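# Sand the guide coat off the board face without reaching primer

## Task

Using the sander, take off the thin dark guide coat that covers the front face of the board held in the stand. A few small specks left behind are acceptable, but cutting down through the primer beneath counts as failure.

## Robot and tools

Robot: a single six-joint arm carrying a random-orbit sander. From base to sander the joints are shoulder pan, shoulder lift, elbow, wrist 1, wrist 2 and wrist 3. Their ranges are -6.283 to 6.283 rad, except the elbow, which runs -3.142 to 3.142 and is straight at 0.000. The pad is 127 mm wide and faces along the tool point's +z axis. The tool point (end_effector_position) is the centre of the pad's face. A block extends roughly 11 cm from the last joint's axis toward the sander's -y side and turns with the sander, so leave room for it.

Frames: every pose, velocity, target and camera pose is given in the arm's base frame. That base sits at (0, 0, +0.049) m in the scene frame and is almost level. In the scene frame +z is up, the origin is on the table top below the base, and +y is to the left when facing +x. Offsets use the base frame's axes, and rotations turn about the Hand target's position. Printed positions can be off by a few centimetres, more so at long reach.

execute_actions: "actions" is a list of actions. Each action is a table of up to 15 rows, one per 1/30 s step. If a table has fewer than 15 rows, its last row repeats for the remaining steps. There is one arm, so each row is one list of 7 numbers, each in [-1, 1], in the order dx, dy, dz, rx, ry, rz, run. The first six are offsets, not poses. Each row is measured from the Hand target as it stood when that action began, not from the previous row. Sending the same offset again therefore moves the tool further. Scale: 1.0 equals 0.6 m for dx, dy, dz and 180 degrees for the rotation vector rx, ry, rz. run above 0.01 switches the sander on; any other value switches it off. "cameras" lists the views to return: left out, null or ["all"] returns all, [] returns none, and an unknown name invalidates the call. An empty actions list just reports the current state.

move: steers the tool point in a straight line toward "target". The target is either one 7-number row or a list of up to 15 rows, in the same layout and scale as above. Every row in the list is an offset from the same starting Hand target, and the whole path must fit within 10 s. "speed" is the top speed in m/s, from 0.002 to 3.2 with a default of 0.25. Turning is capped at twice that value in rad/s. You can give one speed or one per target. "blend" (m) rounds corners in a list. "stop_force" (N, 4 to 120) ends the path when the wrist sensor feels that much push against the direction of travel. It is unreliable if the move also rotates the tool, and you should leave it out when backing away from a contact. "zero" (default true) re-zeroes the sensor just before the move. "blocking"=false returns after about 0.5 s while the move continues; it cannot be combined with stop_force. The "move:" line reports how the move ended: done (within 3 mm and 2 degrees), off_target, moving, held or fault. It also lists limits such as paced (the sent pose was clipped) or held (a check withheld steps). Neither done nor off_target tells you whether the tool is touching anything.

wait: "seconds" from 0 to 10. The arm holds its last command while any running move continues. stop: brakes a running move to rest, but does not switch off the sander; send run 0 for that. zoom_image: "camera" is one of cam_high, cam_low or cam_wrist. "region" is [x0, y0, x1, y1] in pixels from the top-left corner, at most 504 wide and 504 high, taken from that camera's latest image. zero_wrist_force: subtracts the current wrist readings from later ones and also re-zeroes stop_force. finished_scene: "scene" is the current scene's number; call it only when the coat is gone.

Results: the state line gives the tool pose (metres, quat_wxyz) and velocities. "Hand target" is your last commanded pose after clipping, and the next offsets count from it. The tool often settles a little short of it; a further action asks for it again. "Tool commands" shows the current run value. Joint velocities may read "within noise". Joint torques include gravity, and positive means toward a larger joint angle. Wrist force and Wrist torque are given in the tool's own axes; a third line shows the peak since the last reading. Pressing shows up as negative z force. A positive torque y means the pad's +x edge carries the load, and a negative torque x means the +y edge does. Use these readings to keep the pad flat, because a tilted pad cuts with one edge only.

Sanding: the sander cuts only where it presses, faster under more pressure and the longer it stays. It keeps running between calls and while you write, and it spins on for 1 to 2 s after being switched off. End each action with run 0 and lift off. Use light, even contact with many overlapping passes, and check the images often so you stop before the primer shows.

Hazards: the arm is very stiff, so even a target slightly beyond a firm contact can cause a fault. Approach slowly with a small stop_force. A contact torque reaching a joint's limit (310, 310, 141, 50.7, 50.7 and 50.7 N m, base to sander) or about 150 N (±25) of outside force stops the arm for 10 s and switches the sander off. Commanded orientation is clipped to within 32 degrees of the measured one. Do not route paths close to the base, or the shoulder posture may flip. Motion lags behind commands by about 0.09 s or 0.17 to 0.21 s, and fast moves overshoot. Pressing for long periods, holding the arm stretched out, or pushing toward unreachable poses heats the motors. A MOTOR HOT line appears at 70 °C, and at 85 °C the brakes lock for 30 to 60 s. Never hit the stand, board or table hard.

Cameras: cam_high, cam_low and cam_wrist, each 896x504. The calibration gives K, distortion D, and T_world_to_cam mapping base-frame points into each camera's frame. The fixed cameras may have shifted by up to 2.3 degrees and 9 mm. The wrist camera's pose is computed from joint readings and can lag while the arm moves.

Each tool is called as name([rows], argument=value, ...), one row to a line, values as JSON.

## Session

execute_actions(actions=[])

zoom_image(camera="cam_high", region=[290, 50, 490, 250])

Scene clock: 0.00 s.
end_effector_position=(+0.3929, +0.0712, +0.4904) end_effector_quat_wxyz=(+0.000, +0.707, +0.707, +0.000)
Joint positions: [-0.272 -2.14 2.06 -1.491 -1.571 -1.843]
Joint velocities: within noise
Joint torques (N m): no reading
Wrist force (N): no reading
Wrist torque (N m): no reading
Wrist force, peak (N): no reading
Hand target: +0.3929, +0.0712, +0.4904; +0.000, +0.707, +0.707, +0.000
Tool commands: tool/run=+0.0

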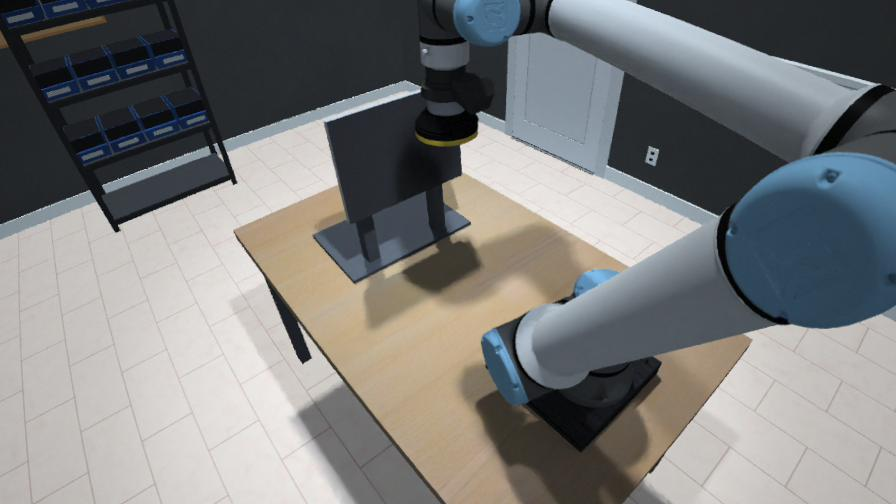

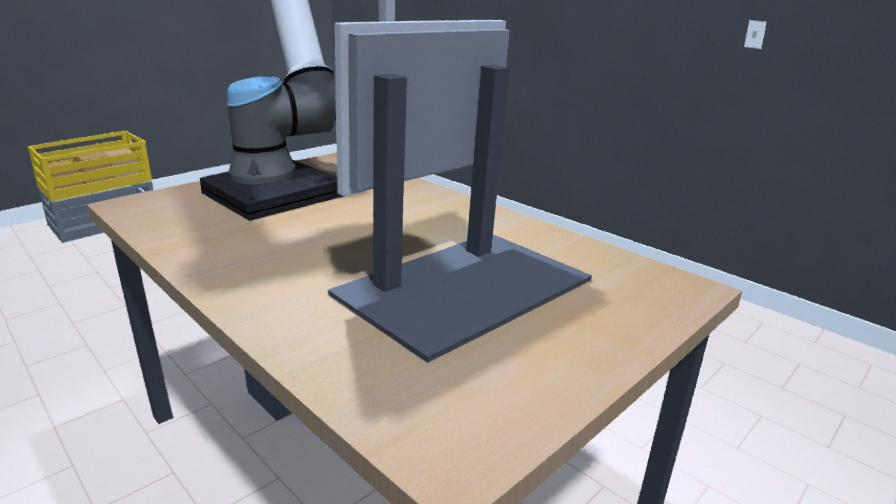

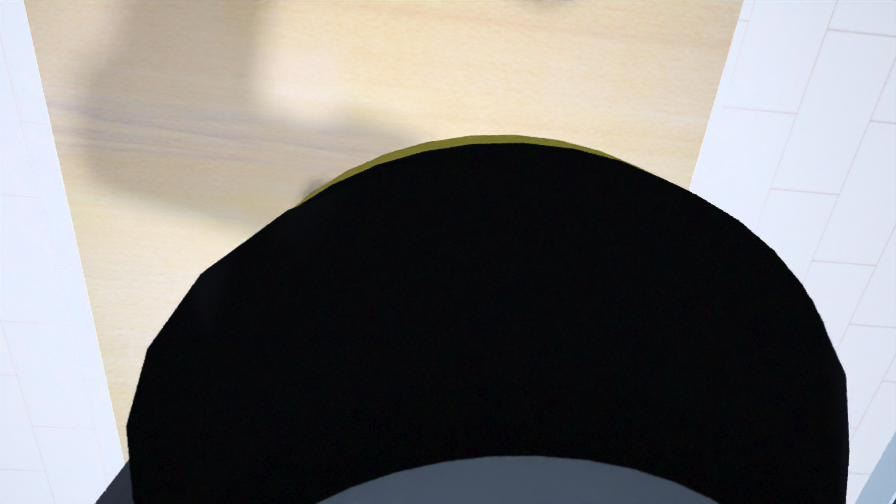

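Scaled by 2.520 from the camera's 896x504 image, which has a finer 1280x720 frame.

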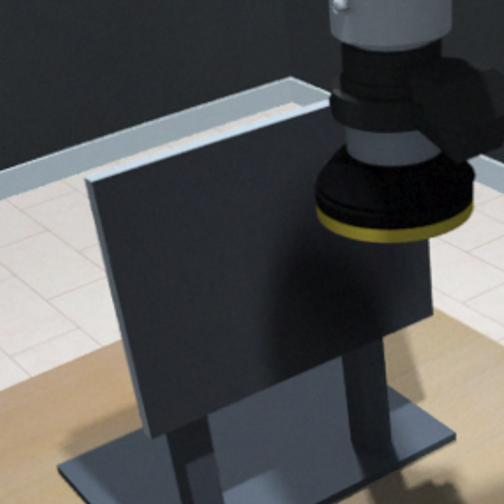

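move([
  [0.2, -0.1, -0.08, 0, 0, 0, 0],
  [0.278, -0.2, -0.15, -0.0056, -0.4717, -0.0056, 0],
], speed=[0.3, 0.5])

zoom_image(camera="cam_high", region=[310, 70, 480, 240])

Scene clock: 15.90 s.
end_effector_position=(+0.5597, -0.0488, +0.4004) end_effector_quat_wxyz=(+0.483, +0.527, +0.516, +0.472)
Joint positions: [-0.732 -1.66 2.68 -4.045 -0.865 -1.648]
Joint velocities: within noise
Joint torques (N m): [11.83 -8.81 -43.71 -6.83 -3 3.4]
Wrist force (N): [-0.9 1.4 0.4]
Wrist torque (N m): [0.37 0.12 -0.14]
Wrist force, peak (N): [1.0 -2.7 -0.5]
Hand target: +0.5597, -0.0488, +0.4004; +0.483, +0.527, +0.516, +0.472
Off the commanded pose: 0.000 m, 0 deg.
move: done
camera_calibration:
cam_wrist: T_world_to_cam=[[0.0271351, 0.998261, -0.0523282, 0.0645944], [-0.280518, 0.0578484, 0.958104, -0.182967], [0.959465, -0.0113192, 0.2816, -0.544289], [0, 0, 0, 1]] pos_world=[0.469147, -0.0600587, 0.331954]

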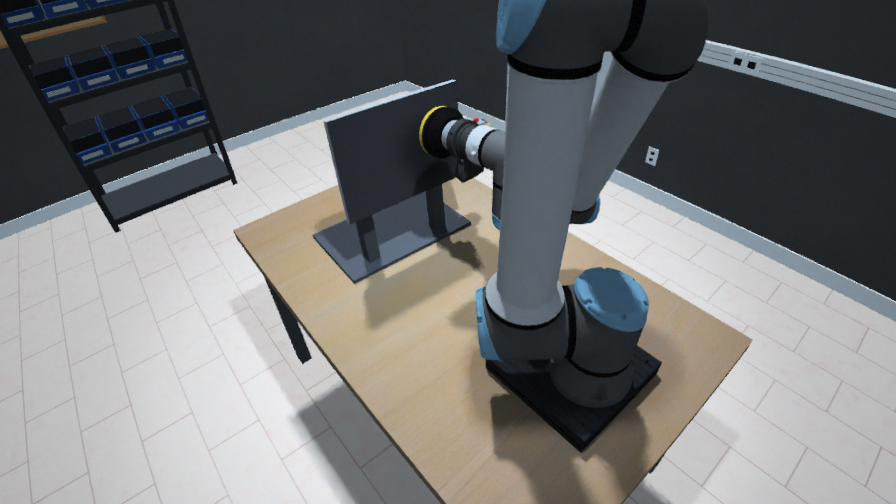

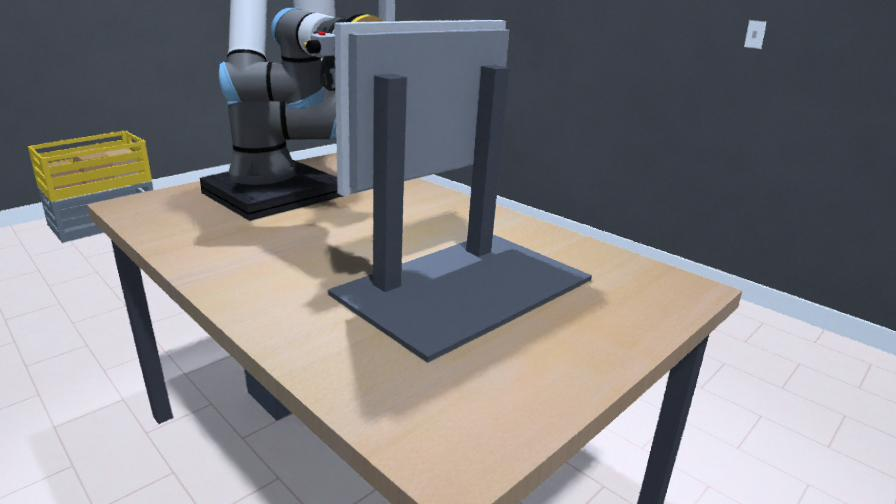

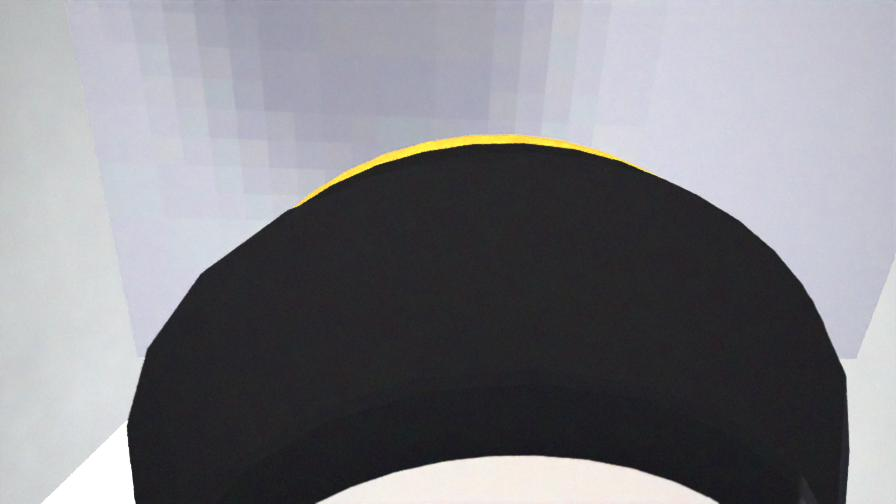

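Scaled by 2.965 from the camera's 896x504 image, which has a finer 1280x720 frame.

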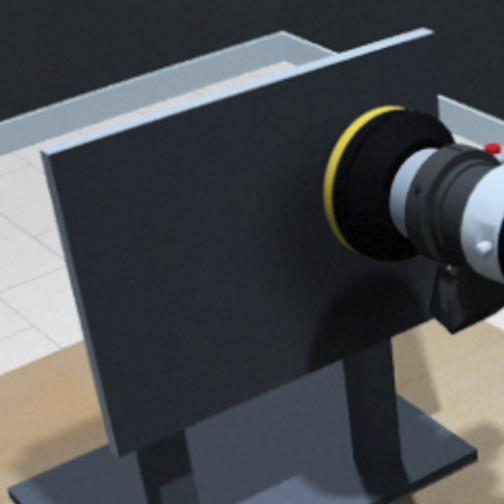

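move(target=[0.167, -0.202, -0.0173, 0, 0, 0, 0], speed=0.2, cameras=[])

zero_wrist_force()

move(target=[0.2, 0, 0, 0, 0, 0, 0], speed=0.015, stop_force=5, cameras=[])

move([
  [-0.05, 0, 0, 0, 0, 0, 0],
  [-0.05, 0, -0.2333, 0, 0, 0, 0],
], speed=0.2, cameras=[])

move(target=[0.2, 0, 0, 0, 0, 0, 0], speed=0.015, stop_force=5, cameras=[])

move([
  [-0.05, 0, 0, 0, 0, 0, 0],
  [-0.05, 0.4167, 0, 0, 0, 0, 0],
], speed=0.2, cameras=[])

move(target=[0.2, 0, 0, 0, 0, 0, 0], speed=0.015, stop_force=5, cameras=[])

move([
  [-0.05, 0, 0, 0, 0, 0, 0],
  [-0.05, 0, 0.2333, 0, 0, 0, 0],
], speed=0.2, cameras=[])

move(target=[0.2, 0, 0, 0, 0, 0, 0], speed=0.015, stop_force=5, cameras=[])

Scene clock: 34.63 s.
end_effector_position=(+0.6597, -0.1698, +0.3900) end_effector_quat_wxyz=(+0.483, +0.527, +0.516, +0.472)
Joint positions: [-0.788 -1.409 2.445 -4.055 -0.809 -1.657]
Joint velocities: within noise
Joint torques (N m): [13.88 -29.32 -43.95 -1.21 -3.35 3.46]
Wrist force (N): [-0.3 1.4 0.4]
Wrist torque (N m): [0.37 0.05 -0.10]
Wrist force, peak (N): [-2.2 1.5 1.9]
Hand target: +0.6599, -0.1700, +0.3900; +0.483, +0.527, +0.516, +0.472
Off the commanded pose: 0.000 m, 0 deg.
move: done
No camera images: "cameras" was empty.

Wrist force sensor zeroed.

Scene clock: 36.80 s.
end_effector_position=(+0.6738, -0.1700, +0.3900) end_effector_quat_wxyz=(+0.483, +0.527, +0.516, +0.472)
Joint positions: [-0.765 -1.39 2.42 -4.051 -0.832 -1.653]
Joint velocities: within noise
Joint torques (N m): [-11.99 -60.06 -20.89 -5.87 4.29 -3.83]
Wrist force (N, zeroed by zero_wrist_force): [-0.5 0.0 -5.7]
Wrist torque (N m, zeroed by zero_wrist_force): [-0.26 -0.08 -0.03]
Wrist force, peak (N, zeroed by zero_wrist_force): [-0.2 0.2 -10.2]
Hand target: +0.6738, -0.1700, +0.3900; +0.483, +0.527, +0.516, +0.472 (not the last commanded pose)
Off the commanded pose: 0.106 m, 0 deg.
move: contact
No camera images: "cameras" was empty.

Scene clock: 38.60 s.
end_effector_position=(+0.6437, -0.1700, +0.2501) end_effector_quat_wxyz=(+0.483, +0.527, +0.516, +0.472)
Joint positions: [-0.818 -1.074 2.502 -4.443 -0.78 -1.662]
Joint velocities: within noise
Joint torques (N m): [15.01 -37.04 -24.44 -6.33 -3.48 3.52]
Wrist force (N, zeroed by zero_wrist_force): [-0.4 0.1 -0.1]
Wrist torque (N m, zeroed by zero_wrist_force): [0.02 0.03 -0.07]
Wrist force, peak (N, zeroed by zero_wrist_force): [-0.3 -0.1 -5.6]
Hand target: +0.6438, -0.1700, +0.2501; +0.483, +0.527, +0.516, +0.472
Off the commanded pose: 0.000 m, 0 deg.
move: done
No camera images: "cameras" was empty.

Scene clock: 41.47 s.
end_effector_position=(+0.6675, -0.1700, +0.2501) end_effector_quat_wxyz=(+0.483, +0.527, +0.516, +0.472)
Joint positions: [-0.775 -1.063 2.458 -4.415 -0.822 -1.655]
Joint velocities: within noise
Joint torques (N m): [-13.23 -70.09 -2.99 -5.89 3.95 -4.05]
Wrist force (N, zeroed by zero_wrist_force): [-0.6 -0.4 -4.5]
Wrist torque (N m, zeroed by zero_wrist_force): [-0.17 -0.06 0.01]
Wrist force, peak (N, zeroed by zero_wrist_force): [-0.4 0.0 -8.8]
Hand target: +0.6675, -0.1700, +0.2501; +0.483, +0.527, +0.516, +0.472 (not the last commanded pose)
Off the commanded pose: 0.096 m, 0 deg.
move: contact
No camera images: "cameras" was empty.

Scene clock: 43.77 s.
end_effector_position=(+0.6375, +0.0799, +0.2501) end_effector_quat_wxyz=(+0.483, +0.527, +0.516, +0.472)
Joint positions: [-0.238 -1.082 2.553 -4.521 -1.357 -1.591]
Joint velocities: within noise
Joint torques (N m): [15.2 -38.22 -22.72 -2.21 -3.54 3.75]
Wrist force (N, zeroed by zero_wrist_force): [0.2 0.6 -0.6]
Wrist torque (N m, zeroed by zero_wrist_force): [0.06 0.02 -0.06]
Wrist force, peak (N, zeroed by zero_wrist_force): [-0.4 0.2 -4.8]
Hand target: +0.6375, +0.0800, +0.2501; +0.483, +0.527, +0.516, +0.472
Off the commanded pose: 0.000 m, 0 deg.
move: done
No camera images: "cameras" was empty.

Scene clock: 48.30 s.
end_effector_position=(+0.6866, +0.0800, +0.2501) end_effector_quat_wxyz=(+0.483, +0.527, +0.516, +0.472)
Joint positions: [-0.209 -1.062 2.458 -4.447 -1.385 -1.588]
Joint velocities: within noise
Joint torques (N m): [-13.73 -71.17 -4.41 -6.76 3.88 1.12]
Wrist force (N, zeroed by zero_wrist_force): [-0.7 0.5 -5.3]
Wrist torque (N m, zeroed by zero_wrist_force): [-0.19 -0.12 -0.01]
Wrist force, peak (N, zeroed by zero_wrist_force): [-0.3 0.0 -9.9]
Hand target: +0.6866, +0.0800, +0.2501; +0.483, +0.527, +0.516, +0.472 (not the last commanded pose)
Off the commanded pose: 0.071 m, 0 deg.
move: contact
No camera images: "cameras" was empty.

Scene clock: 50.07 s.
end_effector_position=(+0.6566, +0.0800, +0.3899) end_effector_quat_wxyz=(+0.483, +0.527, +0.516, +0.472)
Joint positions: [-0.225 -1.44 2.488 -4.099 -1.369 -1.59]
Joint velocities: within noise
Joint torques (N m): [-16.25 -57.86 -46.53 -2.68 3.75 -3.92]
Wrist force (N, zeroed by zero_wrist_force): [-0.3 0.6 0.0]
Wrist torque (N m, zeroed by zero_wrist_force): [0.07 0.09 -0.05]
Wrist force, peak (N, zeroed by zero_wrist_force): [-0.7 -0.1 -5.2]
Hand target: +0.6566, +0.0800, +0.3901; +0.483, +0.527, +0.516, +0.472
Off the commanded pose: 0.000 m, 0 deg.
move: done
No camera images: "cameras" was empty.

Scene clock: 53.70 s.
end_effector_position=(+0.6925, +0.0800, +0.3900) end_effector_quat_wxyz=(+0.483, +0.527, +0.516, +0.472)
Joint positions: [-0.206 -1.39 2.421 -4.083 -1.388 -1.588]
Joint velocities: within noise
Joint torques (N m): [-13.45 -58.4 -22.01 -6.61 3.25 0.98]
Wrist force (N, zeroed by zero_wrist_force): [-0.7 0.2 -4.0]
Wrist torque (N m, zeroed by zero_wrist_force): [-0.15 -0.07 -0.04]
Wrist force, peak (N, zeroed by zero_wrist_force): [-0.5 0.3 -8.7]
Hand target: +0.6925, +0.0800, +0.3901; +0.483, +0.527, +0.516, +0.472 (not the last commanded pose)
Off the commanded pose: 0.084 m, 0 deg.
move: contact
No camera images: "cameras" was empty.

move([
  [-0.034, 0, 0, 0, 0, 0, 0],
  [-0.034, -0.15, -0.1168, -0.0018, -0.0143, -0.0168, 0],
], speed=0.2, cameras=[])

zero_wrist_force()

move(target=[0.1, 0, 0, 0, 0, 0, 0], speed=0.008, stop_force=5, cameras=[])

move(target=[0.0006, 0, 0, 0, 0, 0, 0], speed=0.008, cameras=[])

Scene clock: 67.30 s.
end_effector_position=(+0.6721, -0.0099, +0.3201) end_effector_quat_wxyz=(+0.508, +0.529, +0.492, +0.469)
Joint positions: [-0.405 -1.225 2.493 -4.364 -1.242 -1.59]
Joint velocities: within noise
Joint torques (N m): [-11.2 -32.16 -33.41 -7.54 4.66 3.74]
Wrist force (N, zeroed by zero_wrist_force): [-0.9 0.9 -0.4]
Wrist torque (N m, zeroed by zero_wrist_force): [0.09 0.14 -0.02]
Wrist force, peak (N, zeroed by zero_wrist_force): [-0.3 0.6 -4.6]
Hand target: +0.6721, -0.0100, +0.3200; +0.508, +0.529, +0.492, +0.469
Off the commanded pose: 0.000 m, 0 deg.
move: done
No camera images: "cameras" was empty.

Wrist force sensor zeroed.

Scene clock: 70.23 s.
end_effector_position=(+0.6855, -0.0100, +0.3200) end_effector_quat_wxyz=(+0.508, +0.529, +0.492, +0.469)
Joint positions: [-0.392 -1.212 2.467 -4.35 -1.255 -1.59]
Joint velocities: within noise
Joint torques (N m): [-13.87 -63.19 -11.72 -5.76 3.97 1.96]
Wrist force (N, zeroed by zero_wrist_force): [-0.5 2.1 -6.8]
Wrist torque (N m, zeroed by zero_wrist_force): [-0.06 -0.05 0.02]
Wrist force, peak (N, zeroed by zero_wrist_force): [-1.3 0.1 -17.7]
Hand target: +0.6855, -0.0100, +0.3200; +0.508, +0.529, +0.492, +0.469 (not the last commanded pose)
Off the commanded pose: 0.047 m, 0 deg.
move: contact
No camera images: "cameras" was empty.

Scene clock: 70.93 s.
end_effector_position=(+0.6858, -0.0100, +0.3200) end_effector_quat_wxyz=(+0.508, +0.529, +0.492, +0.469)
Joint positions: [-0.391 -1.212 2.467 -4.35 -1.256 -1.59]
Joint velocities: within noise
Joint torques (N m): [14.9 -34.81 -43.84 0.07 -3.26 2.02]
Wrist force (N, zeroed by zero_wrist_force): [-0.7 -1.5 -17.4]
Wrist torque (N m, zeroed by zero_wrist_force): [-0.10 -0.12 0.01]
Wrist force, peak (N, zeroed by zero_wrist_force): [-0.7 -1.5 -17.4]
Hand target: +0.6858, -0.0100, +0.3200; +0.508, +0.529, +0.492, +0.469
Off the commanded pose: 0.000 m, 0 deg.
move: done
No camera images: "cameras" was empty.

move([
  [-0.02, 0, 0, 0, 0, 0, 0],
  [-0.0395, -0.3033, -0.1967, 0, 0, 0, 0],
], speed=0.2, cameras=[])

move([
  [0.0083, 0.0, 0, 0, 0, 0, 1],
  [0.0533, 0.595, 0, 0, 0, 0, 1],
], speed=[0.02, 0.045], cameras=[])

move(target=[0.0035, 0, 0.081, 0, 0, 0, 1], speed=[0.06], cameras=[])

move(target=[-0.045, -0.595, 0, 0, 0, 0, 1], speed=[0.045], cameras=[])

move(target=[0.0035, 0, 0.081, 0, 0, 0, 1], speed=[0.06], cameras=[])

move(target=[0.045, 0.595, 0, 0, 0, 0, 1], speed=[0.045], cameras=["cam_high"])

move(target=[0.0035, 0, 0.081, 0, 0, 0, 1], speed=[0.06], cameras=[])

move(target=[-0.045, -0.595, 0, 0, 0, 0, 1], speed=[0.045], cameras=[])

move([
  [-0.01, 0, 0, 0, 0, 0, 0],
  [-0.2, -0.25, 0, 0, 0, 0, 0],
], speed=[0.1, 0.5], cameras=["cam_high"])

zoom_image(camera="cam_high", region=[310, 70, 480, 240])

Scene clock: 85.83 s.
end_effector_position=(+0.6621, -0.1917, +0.2021) end_effector_quat_wxyz=(+0.508, +0.529, +0.492, +0.469)
Joint positions: [-0.799 -0.91 2.433 -4.606 -0.848 -1.614]
Joint velocities: within noise
Joint torques (N m): [-10.43 -41.82 -19.11 -6.32 3.53 3.59]
Wrist force (N, zeroed by zero_wrist_force): [0.4 -1.0 -0.2]
Wrist torque (N m, zeroed by zero_wrist_force): [-0.09 -0.11 0.00]
Wrist force, peak (N, zeroed by zero_wrist_force): [-1.2 -0.9 -22.5]
Hand target: +0.6621, -0.1919, +0.2020; +0.508, +0.529, +0.492, +0.469
Off the commanded pose: 0.000 m, 0 deg.
move: done
No camera images: "cameras" was empty.

Scene clock: 94.57 s.
end_effector_position=(+0.6941, +0.1649, +0.2019) end_effector_quat_wxyz=(+0.508, +0.529, +0.492, +0.469)
Joint positions: [0.022 -0.902 2.364 -4.56 -1.668 -1.571]
Joint velocities: within noise
Joint torques (N m): [9.99 -52.61 -28.24 -1.92 -2.87 3.58]
Wrist force (N, zeroed by zero_wrist_force): [0.4 -0.2 -7.0]
Wrist torque (N m, zeroed by zero_wrist_force): [-0.02 -0.20 -0.10]
Wrist force, peak (N, zeroed by zero_wrist_force): [0.9 -0.7 -28.1]
Hand target: +0.6941, +0.1651, +0.2020; +0.508, +0.529, +0.492, +0.469
Off the commanded pose: 0.000 m, 0 deg.
move: done
No camera images: "cameras" was empty.

Scene clock: 95.97 s.
end_effector_position=(+0.6962, +0.1651, +0.2504) end_effector_quat_wxyz=(+0.508, +0.529, +0.492, +0.469)
Joint positions: [0.022 -1.013 2.373 -4.458 -1.669 -1.571]
Joint velocities: within noise
Joint torques (N m): [-10.02 -74.75 -7.85 -1.98 2.26 -0.44]
Wrist force (N, zeroed by zero_wrist_force): [0.5 0.0 -7.3]
Wrist torque (N m, zeroed by zero_wrist_force): [0.02 -0.21 -0.11]
Wrist force, peak (N, zeroed by zero_wrist_force): [0.6 -0.3 -11.2]
Hand target: +0.6962, +0.1651, +0.2506; +0.508, +0.529, +0.492, +0.469
Off the commanded pose: 0.000 m, 0 deg.
move: done
No camera images: "cameras" was empty.

Scene clock: 104.43 s.
end_effector_position=(+0.6692, -0.1917, +0.2506) end_effector_quat_wxyz=(+0.508, +0.529, +0.492, +0.469) end_effector_velocity=(+0.000, -0.003, +0.000) end_effector_angular_velocity=(+0.000, +0.000, -0.001)
Joint positions: [-0.787 -1.029 2.433 -4.489 -0.861 -1.613]
Joint velocities: [-0.005 0.001 -0.001 0.001 0.003 0]
Joint torques (N m): [-10.33 -43.45 -36.9 0.82 2.18 -4.03]
Wrist force (N, zeroed by zero_wrist_force): [0.9 0.0 -29.3]
Wrist torque (N m, zeroed by zero_wrist_force): [-0.08 0.23 -0.08]
Wrist force, peak (N, zeroed by zero_wrist_force): [0.3 -1.0 -34.0]
Hand target: +0.6692, -0.1919, +0.2506; +0.508, +0.529, +0.492, +0.469
Off the commanded pose: 0.000 m, 0 deg.
move: done
No camera images: "cameras" was empty.

Scene clock: 105.83 s.
end_effector_position=(+0.6713, -0.1919, +0.2990) end_effector_quat_wxyz=(+0.508, +0.529, +0.492, +0.469)
Joint positions: [-0.784 -1.146 2.432 -4.371 -0.864 -1.613]
Joint velocities: within noise
Joint torques (N m): [17.52 -68.07 -39.41 0.7 -2.58 -3.21]
Wrist force (N, zeroed by zero_wrist_force): [1.3 -0.5 -30.7]
Wrist torque (N m, zeroed by zero_wrist_force): [-0.07 0.18 -0.05]
Wrist force, peak (N, zeroed by zero_wrist_force): [0.1 -1.8 -32.0]
Hand target: +0.6713, -0.1919, +0.2992; +0.508, +0.529, +0.492, +0.469
Off the commanded pose: 0.000 m, 0 deg.
move: done
No camera images: "cameras" was empty.

Scene clock: 114.33 s.
end_effector_position=(+0.6983, +0.1649, +0.2992) end_effector_quat_wxyz=(+0.508, +0.529, +0.492, +0.469)
Joint positions: [0.022 -1.122 2.372 -4.348 -1.668 -1.571]
Joint velocities: within noise
Joint torques (N m): [13.13 -43.67 -38.49 -2 -2.25 3.46]
Wrist force (N, zeroed by zero_wrist_force): [0.6 0.3 -9.0]
Wrist torque (N m, zeroed by zero_wrist_force): [0.02 -0.25 -0.09]
Wrist force, peak (N, zeroed by zero_wrist_force): [1.1 -0.3 -36.3]
Hand target: +0.6983, +0.1651, +0.2992; +0.508, +0.529, +0.492, +0.469
Off the commanded pose: 0.000 m, 0 deg.
move: done
Images, in order (width x height): cam_high 896x504.

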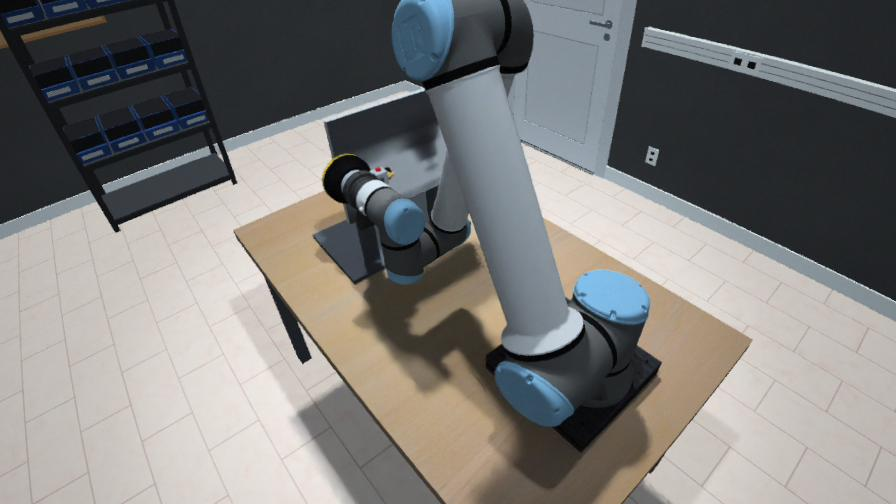

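Scene clock: 115.73 s.
end_effector_position=(+0.7004, +0.1651, +0.3476) end_effector_quat_wxyz=(+0.508, +0.529, +0.492, +0.469)
Joint positions: [0.022 -1.226 2.362 -4.234 -1.668 -1.571]
Joint velocities: within noise
Joint torques (N m): [-9.09 -63.49 -42.69 -1.59 2.7 -0.42]
Wrist force (N, zeroed by zero_wrist_force): [0.3 0.1 -9.6]
Wrist torque (N m, zeroed by zero_wrist_force): [0.05 -0.21 -0.08]
Wrist force, peak (N, zeroed by zero_wrist_force): [0.3 0.1 -9.6]
Hand target: +0.7004, +0.1651, +0.3478; +0.508, +0.529, +0.492, +0.469
Off the commanded pose: 0.000 m, 0 deg.
move: done
No camera images: "cameras" was empty.

Scene clock: 124.20 s.
end_effector_position=(+0.6734, -0.1917, +0.3478) end_effector_quat_wxyz=(+0.508, +0.529, +0.492, +0.469)
Joint positions: [-0.78 -1.259 2.422 -4.247 -0.868 -1.612]
Joint velocities: within noise
Joint torques (N m): [-7.12 -32.22 -47.53 0.84 1.51 -3.52]
Wrist force (N, zeroed by zero_wrist_force): [0.5 -0.7 -31.3]
Wrist torque (N m, zeroed by zero_wrist_force): [-0.15 0.38 -0.07]
Wrist force, peak (N, zeroed by zero_wrist_force): [-0.1 -1.2 -36.1]
Hand target: +0.6734, -0.1919, +0.3478; +0.508, +0.529, +0.492, +0.469
Off the commanded pose: 0.000 m, 0 deg.
move: done
No camera images: "cameras" was empty.

Scene clock: 125.70 s.
end_effector_position=(+0.5535, -0.3419, +0.3477) end_effector_quat_wxyz=(+0.508, +0.529, +0.492, +0.469)
Joint positions: [-1.223 -1.28 2.459 -4.215 -0.426 -1.671]
Joint velocities: within noise
Joint torques (N m): [-11.31 -60.5 -36.66 -0.55 3.72 -3.06]
Wrist force (N, zeroed by zero_wrist_force): [0.2 -0.5 0.8]
Wrist torque (N m, zeroed by zero_wrist_force): [-0.02 0.02 0.07]
Wrist force, peak (N, zeroed by zero_wrist_force): [-0.1 -0.7 -31.3]
Hand target: +0.5534, -0.3419, +0.3478; +0.508, +0.529, +0.492, +0.469
Off the commanded pose: 0.000 m, 0 deg.
move: done
Images, in order (width x height): cam_high 896x504.

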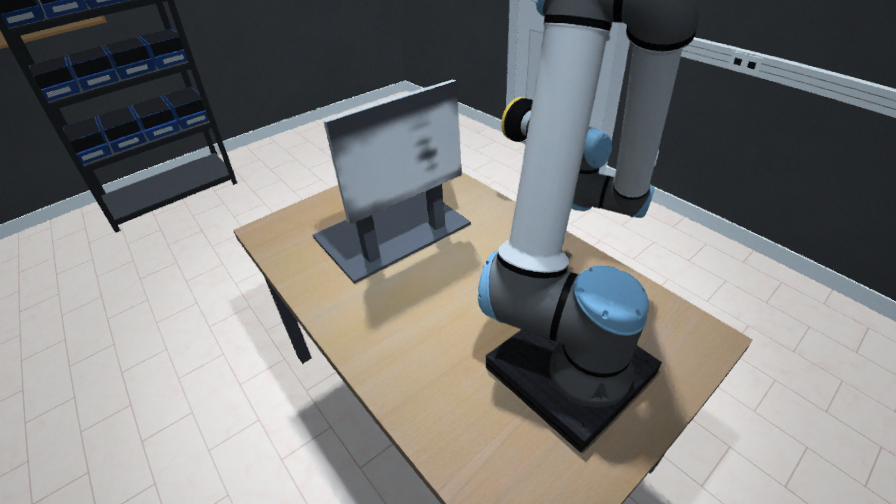

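Scaled by 2.965 from the camera's 896x504 image, which has a finer 1280x720 frame.

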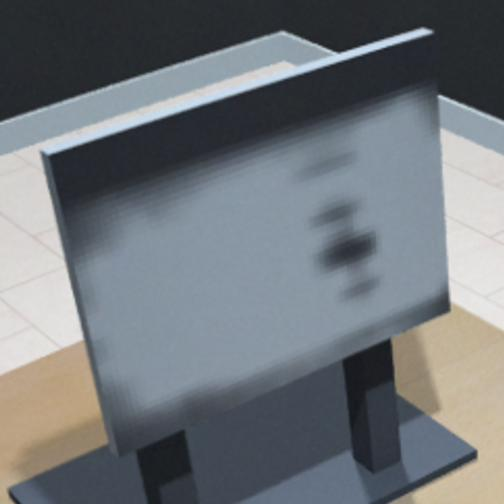

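move([
  [0.1, 0.25, 0.0803, 0, 0, 0, 0],
  [0.1953, 0.25, 0.0803, 0, 0, 0, 0],
], speed=[0.4,0.2], cameras=[])

move([
  [0.0083, 0.0, 0, 0, 0, 0, 1],
  [0.0537, 0.595, 0, 0, 0, 0, 1],
], speed=[0.02, 0.045], cameras=[])

move(target=[0.0033, 0, 0.0767, 0, 0, 0, 1], speed=[0.06], cameras=[])

move(target=[-0.0452, -0.595, 0, 0, 0, 0, 1], speed=[0.045], cameras=[])

move([
  [-0.01, 0, 0, 0, 0, 0, 0],
  [-0.2, -0.25, 0, 0, 0, 0, 0],
], speed=[0.1, 0.5], cameras=["cam_high"])

zoom_image(camera="cam_high", region=[310, 70, 480, 240])

Scene clock: 138.03 s.
end_effector_position=(+0.6704, -0.1919, +0.3959) end_effector_quat_wxyz=(+0.508, +0.529, +0.492, +0.469)
Joint positions: [-0.785 -1.368 2.41 -4.126 -0.862 -1.613]
Joint velocities: within noise
Joint torques (N m): [17.28 -33.94 -44.91 -1.34 -3.65 3.53]
Wrist force (N, zeroed by zero_wrist_force): [0.8 -0.3 0.7]
Wrist torque (N m, zeroed by zero_wrist_force): [-0.02 -0.14 -0.03]
Wrist force, peak (N, zeroed by zero_wrist_force): [3.9 0.4 0.6]
Hand target: +0.6706, -0.1919, +0.3959; +0.508, +0.529, +0.492, +0.469
Off the commanded pose: 0.000 m, 0 deg.
move: done
No camera images: "cameras" was empty.

Scene clock: 146.77 s.
end_effector_position=(+0.7028, +0.1649, +0.3959) end_effector_quat_wxyz=(+0.508, +0.529, +0.492, +0.469)
Joint positions: [0.022 -1.321 2.342 -4.118 -1.668 -1.571]
Joint velocities: within noise
Joint torques (N m): [13.17 -33.31 -53.65 -0.13 -2.21 3.12]
Wrist force (N, zeroed by zero_wrist_force): [0.1 -0.4 -20.0]
Wrist torque (N m, zeroed by zero_wrist_force): [-0.02 -0.34 -0.11]
Wrist force, peak (N, zeroed by zero_wrist_force): [0.0 -0.9 -41.5]
Hand target: +0.7028, +0.1651, +0.3959; +0.508, +0.529, +0.492, +0.469
Off the commanded pose: 0.000 m, 0 deg.
move: done
No camera images: "cameras" was empty.

Scene clock: 148.10 s.
end_effector_position=(+0.7048, +0.1651, +0.4418) end_effector_quat_wxyz=(+0.508, +0.529, +0.492, +0.469)
Joint positions: [0.022 -1.403 2.315 -4.009 -1.668 -1.571]
Joint velocities: within noise
Joint torques (N m): [-6.05 -62.26 -55.93 -2.14 2.51 -0.22]
Wrist force (N, zeroed by zero_wrist_force): [0.4 0.1 -14.3]
Wrist torque (N m, zeroed by zero_wrist_force): [0.29 -0.30 -0.13]
Wrist force, peak (N, zeroed by zero_wrist_force): [0.6 -0.6 -21.5]
Hand target: +0.7048, +0.1651, +0.4420; +0.508, +0.529, +0.492, +0.469
Off the commanded pose: 0.000 m, 0 deg.
move: done
No camera images: "cameras" was empty.

Scene clock: 156.57 s.
end_effector_position=(+0.6777, -0.1917, +0.4420) end_effector_quat_wxyz=(+0.508, +0.529, +0.492, +0.469)
Joint positions: [-0.773 -1.45 2.372 -4.007 -0.875 -1.612]
Joint velocities: within noise
Joint torques (N m): [-12.25 -23.95 -57.26 -0.21 2.23 -3.42]
Wrist force (N, zeroed by zero_wrist_force): [0.4 -0.8 -27.6]
Wrist torque (N m, zeroed by zero_wrist_force): [0.48 0.34 -0.10]
Wrist force, peak (N, zeroed by zero_wrist_force): [1.0 -0.4 -34.5]
Hand target: +0.6777, -0.1919, +0.4420; +0.508, +0.529, +0.492, +0.469
Off the commanded pose: 0.000 m, 0 deg.
move: done
No camera images: "cameras" was empty.

Scene clock: 158.07 s.
end_effector_position=(+0.5578, -0.3419, +0.4419) end_effector_quat_wxyz=(+0.508, +0.529, +0.492, +0.469)
Joint positions: [-1.213 -1.482 2.409 -3.966 -0.436 -1.669]
Joint velocities: within noise
Joint torques (N m): [-11.48 -46.83 -48.35 -0.44 4.36 -4.43]
Wrist force (N, zeroed by zero_wrist_force): [0.6 -0.3 1.0]
Wrist torque (N m, zeroed by zero_wrist_force): [-0.01 -0.03 0.03]
Wrist force, peak (N, zeroed by zero_wrist_force): [1.1 -0.3 -27.4]
Hand target: +0.5577, -0.3419, +0.4420; +0.508, +0.529, +0.492, +0.469
Off the commanded pose: 0.000 m, 0 deg.
move: done
Images, in order (width x height): cam_high 896x504.

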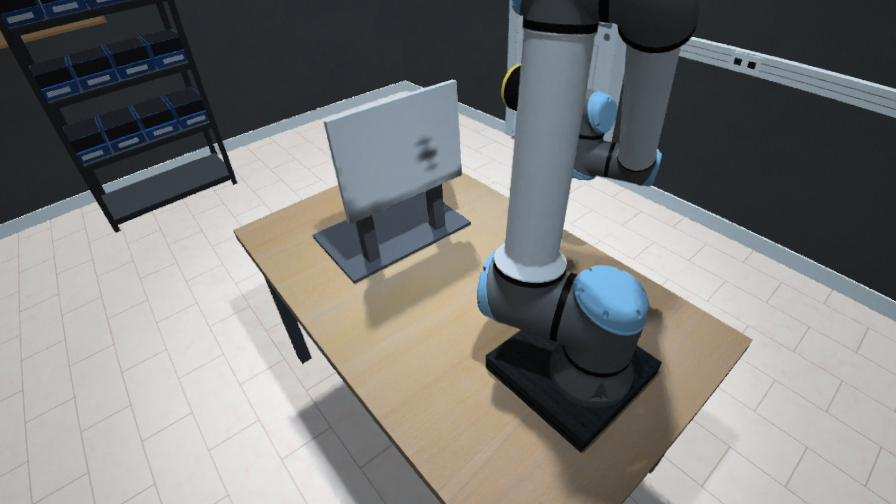

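Scaled by 2.965 from the camera's 896x504 image, which has a finer 1280x720 frame.

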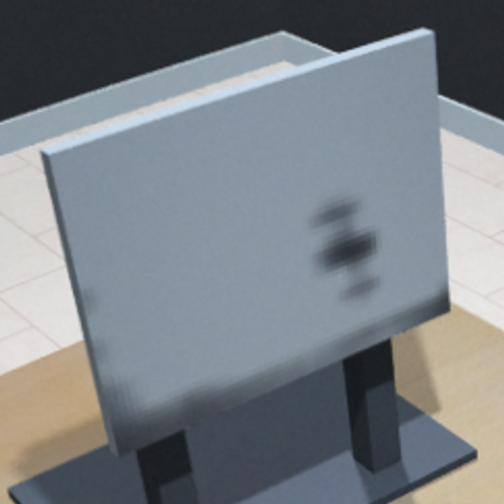

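move([
  [0.1, 0.8448, -0.1867, 0, 0, 0, 0],
  [0.2287, 0.8448, -0.1867, 0, 0, 0, 0],
], speed=[0.5,0.2], cameras=[])

move([
  [0.0083, 0.0, 0, 0, 0, 0, 1],
  [-0.0018, 0, -0.2333, 0, 0, 0, 1],
], speed=[0.02, 0.05], cameras=[])

move(target=[-0.0449, -0.5917, 0, 0, 0, 0, 1], speed=[0.045], cameras=[])

move([
  [-0.01, 0, 0, 0, 0, 0, 0],
  [-0.2, -0.25, 0, 0, 0, 0, 0],
], speed=[0.1, 0.5], cameras=["cam_high"])

zoom_image(camera="cam_high", region=[310, 70, 480, 240])

Scene clock: 170.03 s.
end_effector_position=(+0.6947, +0.1649, +0.3299) end_effector_quat_wxyz=(+0.508, +0.529, +0.492, +0.469)
Joint positions: [0.022 -1.193 2.376 -4.28 -1.668 -1.571]
Joint velocities: within noise
Joint torques (N m): [12.93 -42.04 -37.21 -1.5 -3.91 -1.82]
Wrist force (N, zeroed by zero_wrist_force): [0.4 0.3 0.7]
Wrist torque (N m, zeroed by zero_wrist_force): [0.08 -0.05 -0.03]
Wrist force, peak (N, zeroed by zero_wrist_force): [4.1 -1.4 -0.9]
Hand target: +0.6949, +0.1649, +0.3299; +0.508, +0.529, +0.492, +0.469
Off the commanded pose: 0.000 m, 0 deg.
move: done
No camera images: "cameras" was empty.

Scene clock: 173.63 s.
end_effector_position=(+0.6938, +0.1649, +0.1901) end_effector_quat_wxyz=(+0.508, +0.529, +0.492, +0.469)
Joint positions: [0.022 -0.875 2.36 -4.583 -1.668 -1.571]
Joint velocities: within noise
Joint torques (N m): [9.46 -54.08 -27.65 -5.12 -1.4 1.33]
Wrist force (N, zeroed by zero_wrist_force): [0.6 -0.6 -10.7]
Wrist torque (N m, zeroed by zero_wrist_force): [-0.11 -0.30 -0.10]
Wrist force, peak (N, zeroed by zero_wrist_force): [0.8 0.2 -14.8]
Hand target: +0.6938, +0.1649, +0.1900; +0.508, +0.529, +0.492, +0.469
Off the commanded pose: 0.000 m, 0 deg.
move: done
No camera images: "cameras" was empty.

Scene clock: 182.03 s.
end_effector_position=(+0.6669, -0.1899, +0.1900) end_effector_quat_wxyz=(+0.508, +0.529, +0.492, +0.469)
Joint positions: [-0.788 -0.879 2.421 -4.625 -0.86 -1.613]
Joint velocities: within noise
Joint torques (N m): [-17.22 -47.39 -27.73 0.47 1.61 -3.36]
Wrist force (N, zeroed by zero_wrist_force): [0.7 -0.7 -26.0]
Wrist torque (N m, zeroed by zero_wrist_force): [-0.49 0.24 -0.08]
Wrist force, peak (N, zeroed by zero_wrist_force): [1.3 -1.0 -31.2]
Hand target: +0.6669, -0.1901, +0.1900; +0.508, +0.529, +0.492, +0.469
Off the commanded pose: 0.000 m, 0 deg.
move: done
No camera images: "cameras" was empty.

Scene clock: 183.53 s.
end_effector_position=(+0.5470, -0.3400, +0.1900) end_effector_quat_wxyz=(+0.508, +0.529, +0.492, +0.469)
Joint positions: [-1.236 -0.881 2.456 -4.608 -0.412 -1.675]
Joint velocities: within noise
Joint torques (N m): [-13.51 -75.51 -14.5 0.34 4.33 -4.17]
Wrist force (N, zeroed by zero_wrist_force): [0.8 -0.7 0.6]
Wrist torque (N m, zeroed by zero_wrist_force): [-0.02 -0.08 0.05]
Wrist force, peak (N, zeroed by zero_wrist_force): [0.4 -1.3 -26.7]
Hand target: +0.5469, -0.3401, +0.1900; +0.508, +0.529, +0.492, +0.469
Off the commanded pose: 0.000 m, 0 deg.
move: done
Images, in order (width x height): cam_high 896x504.

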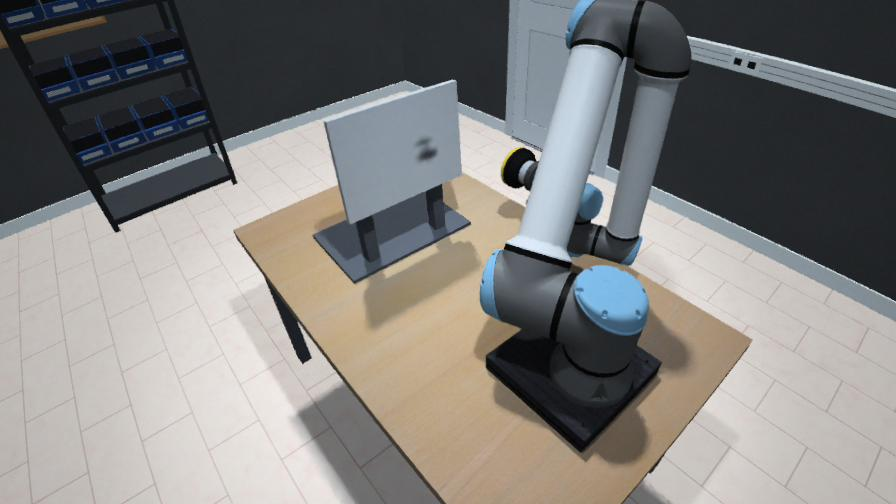

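Scaled by 2.965 from the camera's 896x504 image, which has a finer 1280x720 frame.

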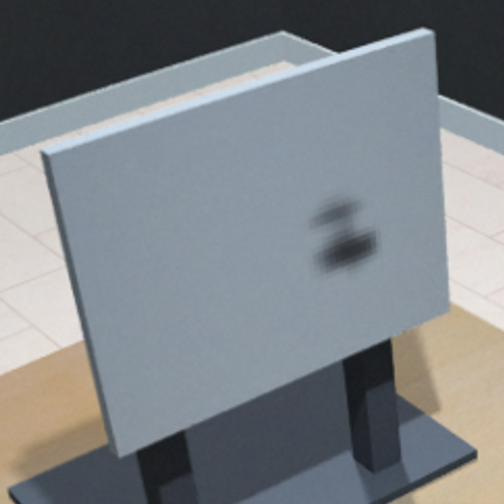

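move([
  [0.1, 0.4185, 0.0633, 0, 0.0222, 0, 0],
  [0.195, 0.4185, 0.0633, 0, 0.0222, 0, 0],
], speed=[0.4,0.15], cameras=[])

zero_wrist_force()

move(target=[0.1, 0, 0, 0, 0, 0, 0], speed=0.006, stop_force=5, cameras=[])

move([
  [0.0013, 0, 0.0267, 0, 0, 0, 1],
  [-0.0011, 0, -0.0267, 0, 0, 0, 1],
  [0.0002, 0, 0, 0, 0, 0, 1],
], speed=0.011, cameras=[])

move([
  [-0.006, 0, 0, 0, 0, 0, 0],
  [-0.007, 0.0133, 0.0683, 0, 0, 0, 0],
], speed=[0.1, 0.1], cameras=[])

wait(seconds=1, cameras=[])

move(target=[0.1, 0, 0, 0, 0, 0, 0], speed=0.006, stop_force=5, cameras=[])

move([
  [0.0011, 0, 0.02, 0, 0, 0, 1],
  [-0.0008, 0, -0.02, 0, 0, 0, 1],
], speed=0.012, cameras=[])

move([
  [-0.01, 0, 0, 0, 0, 0, 0],
  [-0.15, -0.45, 0, 0, 0, 0, 0],
], speed=[0.1, 0.5], cameras=["cam_high"])

zoom_image(camera="cam_high", region=[310, 70, 480, 240])

Scene clock: 205.30 s.
end_effector_position=(+0.6637, -0.0890, +0.2280) end_effector_quat_wxyz=(+0.491, +0.545, +0.510, +0.450)
Joint positions: [-0.595 -1.032 2.512 -4.491 -1.055 -1.645]
Joint velocities: within noise
Joint torques (N m): [15.75 -39.98 -21.6 -2.09 -3.61 3.77]
Wrist force (N, zeroed by zero_wrist_force): [0.3 -0.3 0.4]
Wrist torque (N m, zeroed by zero_wrist_force): [-0.06 -0.05 -0.07]
Wrist force, peak (N, zeroed by zero_wrist_force): [3.9 0.0 0.0]
Hand target: +0.6639, -0.0890, +0.2279; +0.491, +0.545, +0.510, +0.450
Off the commanded pose: 0.000 m, 0 deg.
move: done
No camera images: "cameras" was empty.

Wrist force sensor zeroed.

Scene clock: 207.93 s.
end_effector_position=(+0.6723, -0.0890, +0.2279) end_effector_quat_wxyz=(+0.491, +0.545, +0.510, +0.450)
Joint positions: [-0.583 -1.03 2.495 -4.477 -1.068 -1.643]
Joint velocities: within noise
Joint torques (N m): [-12.89 -65.38 -0.32 -6.51 3.96 -1.12]
Wrist force (N, zeroed by zero_wrist_force): [-0.3 0.0 -4.7]
Wrist torque (N m, zeroed by zero_wrist_force): [-0.26 0.01 0.00]
Wrist force, peak (N, zeroed by zero_wrist_force): [-0.2 -0.9 -6.4]
Hand target: +0.6723, -0.0890, +0.2279; +0.491, +0.545, +0.510, +0.450 (not the last commanded pose)
Off the commanded pose: 0.052 m, 0 deg.
move: contact
No camera images: "cameras" was empty.

Scene clock: 214.13 s.
end_effector_position=(+0.6725, -0.0890, +0.2278) end_effector_quat_wxyz=(+0.491, +0.545, +0.510, +0.450)
Joint positions: [-0.583 -1.029 2.494 -4.478 -1.068 -1.643]
Joint velocities: within noise
Joint torques (N m): [14.86 -72.09 -0.06 -2.51 -1.32 3.05]
Wrist force (N, zeroed by zero_wrist_force): [0.3 0.1 -4.7]
Wrist torque (N m, zeroed by zero_wrist_force): [-0.18 -0.03 -0.04]
Wrist force, peak (N, zeroed by zero_wrist_force): [0.3 0.1 -4.7]
Hand target: +0.6725, -0.0890, +0.2279; +0.491, +0.545, +0.510, +0.450
Off the commanded pose: 0.000 m, 0 deg.
move: done
No camera images: "cameras" was empty.

Scene clock: 215.30 s.
end_effector_position=(+0.6683, -0.0810, +0.2688) end_effector_quat_wxyz=(+0.491, +0.545, +0.510, +0.450)
Joint positions: [-0.571 -1.142 2.509 -4.38 -1.079 -1.641]
Joint velocities: within noise
Joint torques (N m): [14.31 -65.96 -3.57 -2.37 -3.31 -3.79]
Wrist force (N, zeroed by zero_wrist_force): [0.0 0.2 0.0]
Wrist torque (N m, zeroed by zero_wrist_force): [0.02 -0.01 0.04]
Wrist force, peak (N, zeroed by zero_wrist_force): [0.5 -0.8 -4.0]
Hand target: +0.6683, -0.0810, +0.2689; +0.491, +0.545, +0.510, +0.450
Off the commanded pose: 0.000 m, 0 deg.
move: done
No camera images: "cameras" was empty.

Scene clock: 216.30 s.
end_effector_position=(+0.6683, -0.0810, +0.2689) end_effector_quat_wxyz=(+0.491, +0.545, +0.510, +0.450)
Joint positions: [-0.571 -1.143 2.509 -4.38 -1.079 -1.641]
Joint velocities: within noise
Joint torques (N m): [13.23 -66.66 -5.52 -2.25 -3.22 -3.97]
Wrist force (N, zeroed by zero_wrist_force): [0.4 0.2 0.0]
Wrist torque (N m, zeroed by zero_wrist_force): [0.03 -0.06 0.04]
Wrist force, peak (N, zeroed by zero_wrist_force): [0.2 0.7 0.2]
Hand target: +0.6683, -0.0810, +0.2689; +0.491, +0.545, +0.510, +0.450
Tool commands: tool/run=+0.0
Off the commanded pose: 0.000 m, 0 deg.
wait: 1.00 s; at rest by 0.17 s
No camera images: "cameras" was empty.

Scene clock: 218.70 s.
end_effector_position=(+0.6751, -0.0810, +0.2689) end_effector_quat_wxyz=(+0.491, +0.545, +0.510, +0.450)
Joint positions: [-0.562 -1.139 2.496 -4.371 -1.088 -1.64]
Joint velocities: within noise
Joint torques (N m): [-11.6 -68.36 -4.38 -5.87 4.2 -0.71]
Wrist force (N, zeroed by zero_wrist_force): [0.5 0.1 -5.1]
Wrist torque (N m, zeroed by zero_wrist_force): [-0.20 -0.09 0.04]
Wrist force, peak (N, zeroed by zero_wrist_force): [0.3 -0.6 -6.7]
Hand target: +0.6751, -0.0810, +0.2689; +0.491, +0.545, +0.510, +0.450 (not the last commanded pose)
Off the commanded pose: 0.053 m, 0 deg.
move: contact
No camera images: "cameras" was empty.

Scene clock: 222.07 s.
end_effector_position=(+0.6746, -0.0810, +0.2571) end_effector_quat_wxyz=(+0.491, +0.545, +0.510, +0.450)
Joint positions: [-0.562 -1.107 2.496 -4.403 -1.088 -1.64]
Joint velocities: within noise
Joint torques (N m): [-13.51 -38.08 -6.01 -5.06 2.26 -2.59]
Wrist force (N, zeroed by zero_wrist_force): [0.0 -0.8 -6.4]
Wrist torque (N m, zeroed by zero_wrist_force): [-0.30 0.00 -0.01]
Wrist force, peak (N, zeroed by zero_wrist_force): [0.2 -0.4 -8.1]
Hand target: +0.6746, -0.0810, +0.2569; +0.491, +0.545, +0.510, +0.450
Off the commanded pose: 0.000 m, 0 deg.
move: done
No camera images: "cameras" was empty.

Scene clock: 223.77 s.
end_effector_position=(+0.5846, -0.3509, +0.2569) end_effector_quat_wxyz=(+0.491, +0.545, +0.510, +0.450)
Joint positions: [-1.159 -1.096 2.438 -4.246 -0.5 -1.79]
Joint velocities: within noise
Joint torques (N m): [-13.21 -74.55 -30.04 -0.36 4.52 -3.8]
Wrist force (N, zeroed by zero_wrist_force): [0.8 0.0 -0.1]
Wrist torque (N m, zeroed by zero_wrist_force): [0.05 -0.11 0.13]
Wrist force, peak (N, zeroed by zero_wrist_force): [0.4 -0.2 -6.2]
Hand target: +0.5846, -0.3510, +0.2569; +0.491, +0.545, +0.510, +0.450
Off the commanded pose: 0.000 m, 0 deg.
move: done
Images, in order (width x height): cam_high 896x504.

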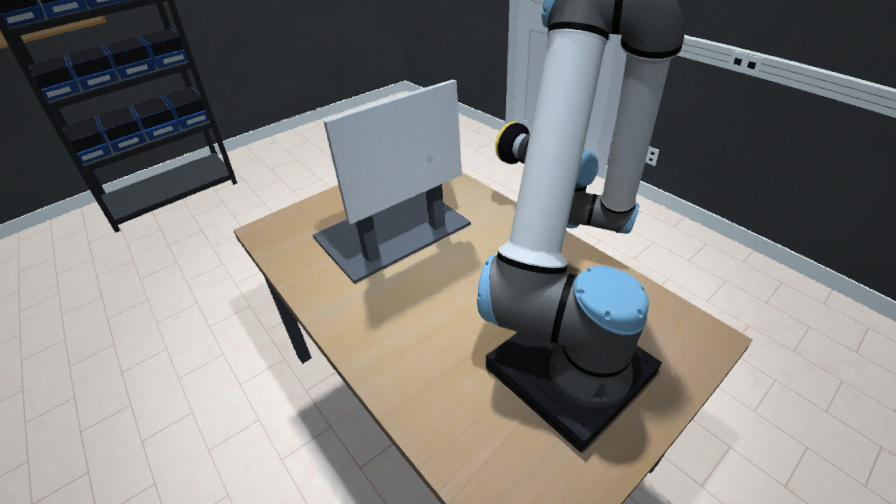

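Scaled by 2.965 from the camera's 896x504 image, which has a finer 1280x720 frame.

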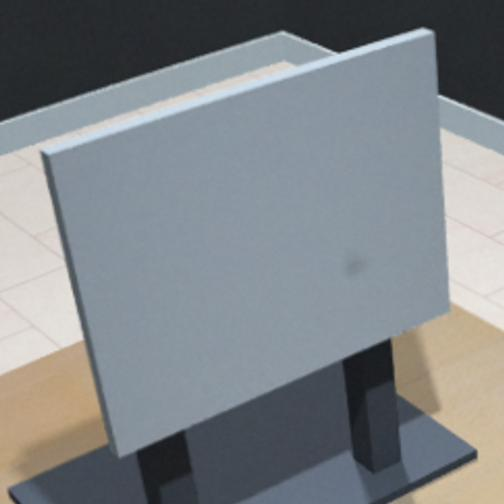

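move([
  [0.05, 0.4183, -0.0748, 0, 0, 0, 0],
  [0.136, 0.4183, -0.0748, 0, 0, 0, 0],
], speed=[0.4,0.15], cameras=[])

move(target=[0.1, 0, 0, 0, 0, 0, 0], speed=0.006, stop_force=5, cameras=[])

move([
  [0.0007, 0, 0.011, 0, 0, 0, 1],
  [-0.0004, 0, -0.011, 0, 0, 0, 1],
], speed=0.011, cameras=[])

move([
  [-0.01, 0, 0, 0, 0, 0, 0],
  [-0.15, -0.45, 0, 0, 0, 0, 0],
], speed=[0.1, 0.5], cameras=["cam_high"])

zoom_image(camera="cam_high", region=[310, 70, 480, 240])

Scene clock: 233.40 s.
end_effector_position=(+0.6660, -0.1000, +0.2120) end_effector_quat_wxyz=(+0.491, +0.545, +0.510, +0.450)
Joint positions: [-0.615 -0.988 2.5 -4.522 -1.035 -1.648]
Joint velocities: within noise
Joint torques (N m): [19.09 -40.13 -19.96 -1.55 -4.13 3.64]
Wrist force (N, zeroed by zero_wrist_force): [0.0 0.0 0.3]
Wrist torque (N m, zeroed by zero_wrist_force): [0.01 -0.01 0.03]
Wrist force, peak (N, zeroed by zero_wrist_force): [3.6 -0.9 -0.3]
Hand target: +0.6662, -0.1000, +0.2120; +0.491, +0.545, +0.510, +0.450
Off the commanded pose: 0.000 m, 0 deg.
move: done
No camera images: "cameras" was empty.

Scene clock: 235.40 s.
end_effector_position=(+0.6709, -0.1000, +0.2120) end_effector_quat_wxyz=(+0.491, +0.545, +0.510, +0.450)
Joint positions: [-0.608 -0.987 2.49 -4.514 -1.043 -1.647]
Joint velocities: within noise
Joint torques (N m): [-13.26 -59.98 2.94 -6.37 3.5 -1.35]
Wrist force (N, zeroed by zero_wrist_force): [0.1 -0.3 -4.9]
Wrist torque (N m, zeroed by zero_wrist_force): [-0.23 -0.03 0.03]
Wrist force, peak (N, zeroed by zero_wrist_force): [-0.2 -1.1 -6.6]
Hand target: +0.6709, -0.1000, +0.2120; +0.491, +0.545, +0.510, +0.450 (not the last commanded pose)
Off the commanded pose: 0.055 m, 0 deg.
move: contact
No camera images: "cameras" was empty.

Scene clock: 237.57 s.
end_effector_position=(+0.6707, -0.1000, +0.2056) end_effector_quat_wxyz=(+0.491, +0.545, +0.510, +0.450)
Joint positions: [-0.608 -0.97 2.489 -4.53 -1.042 -1.647]
Joint velocities: within noise
Joint torques (N m): [-13.54 -43.21 -21.32 -4.86 1.72 -3.77]
Wrist force (N, zeroed by zero_wrist_force): [0.1 -0.9 -4.1]
Wrist torque (N m, zeroed by zero_wrist_force): [-0.23 -0.01 -0.02]
Wrist force, peak (N, zeroed by zero_wrist_force): [-0.1 -0.3 -5.1]
Hand target: +0.6707, -0.1000, +0.2054; +0.491, +0.545, +0.510, +0.450
Off the commanded pose: 0.000 m, 0 deg.
move: done
No camera images: "cameras" was empty.

Scene clock: 239.27 s.
end_effector_position=(+0.5807, -0.3699, +0.2054) end_effector_quat_wxyz=(+0.491, +0.545, +0.510, +0.450)
Joint positions: [-1.184 -0.966 2.411 -4.337 -0.476 -1.803]
Joint velocities: within noise
Joint torques (N m): [-13.18 -75.57 -25.12 -1.29 4.68 -4.08]
Wrist force (N, zeroed by zero_wrist_force): [0.4 -0.1 0.3]
Wrist torque (N m, zeroed by zero_wrist_force): [0.02 -0.06 0.08]
Wrist force, peak (N, zeroed by zero_wrist_force): [0.1 -0.2 -4.5]
Hand target: +0.5807, -0.3700, +0.2054; +0.491, +0.545, +0.510, +0.450
Off the commanded pose: 0.000 m, 0 deg.
move: done
Images, in order (width x height): cam_high 896x504.

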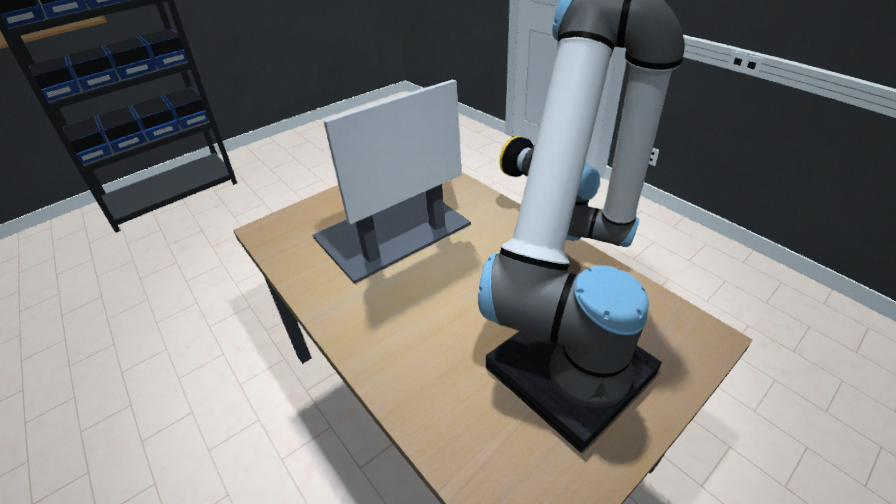

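Scaled by 2.965 from the camera's 896x504 image, which has a finer 1280x720 frame.

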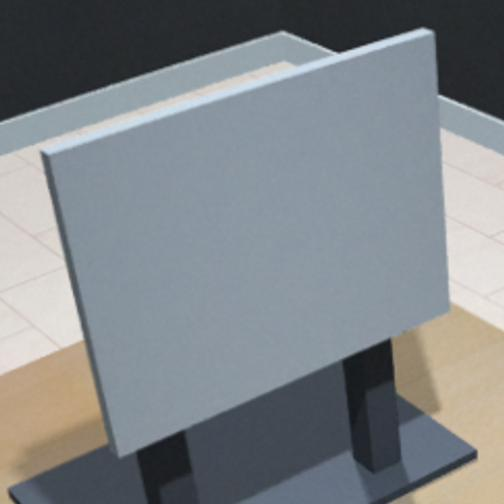

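finished_scene(scene=2)

The scene is finished: the task was done.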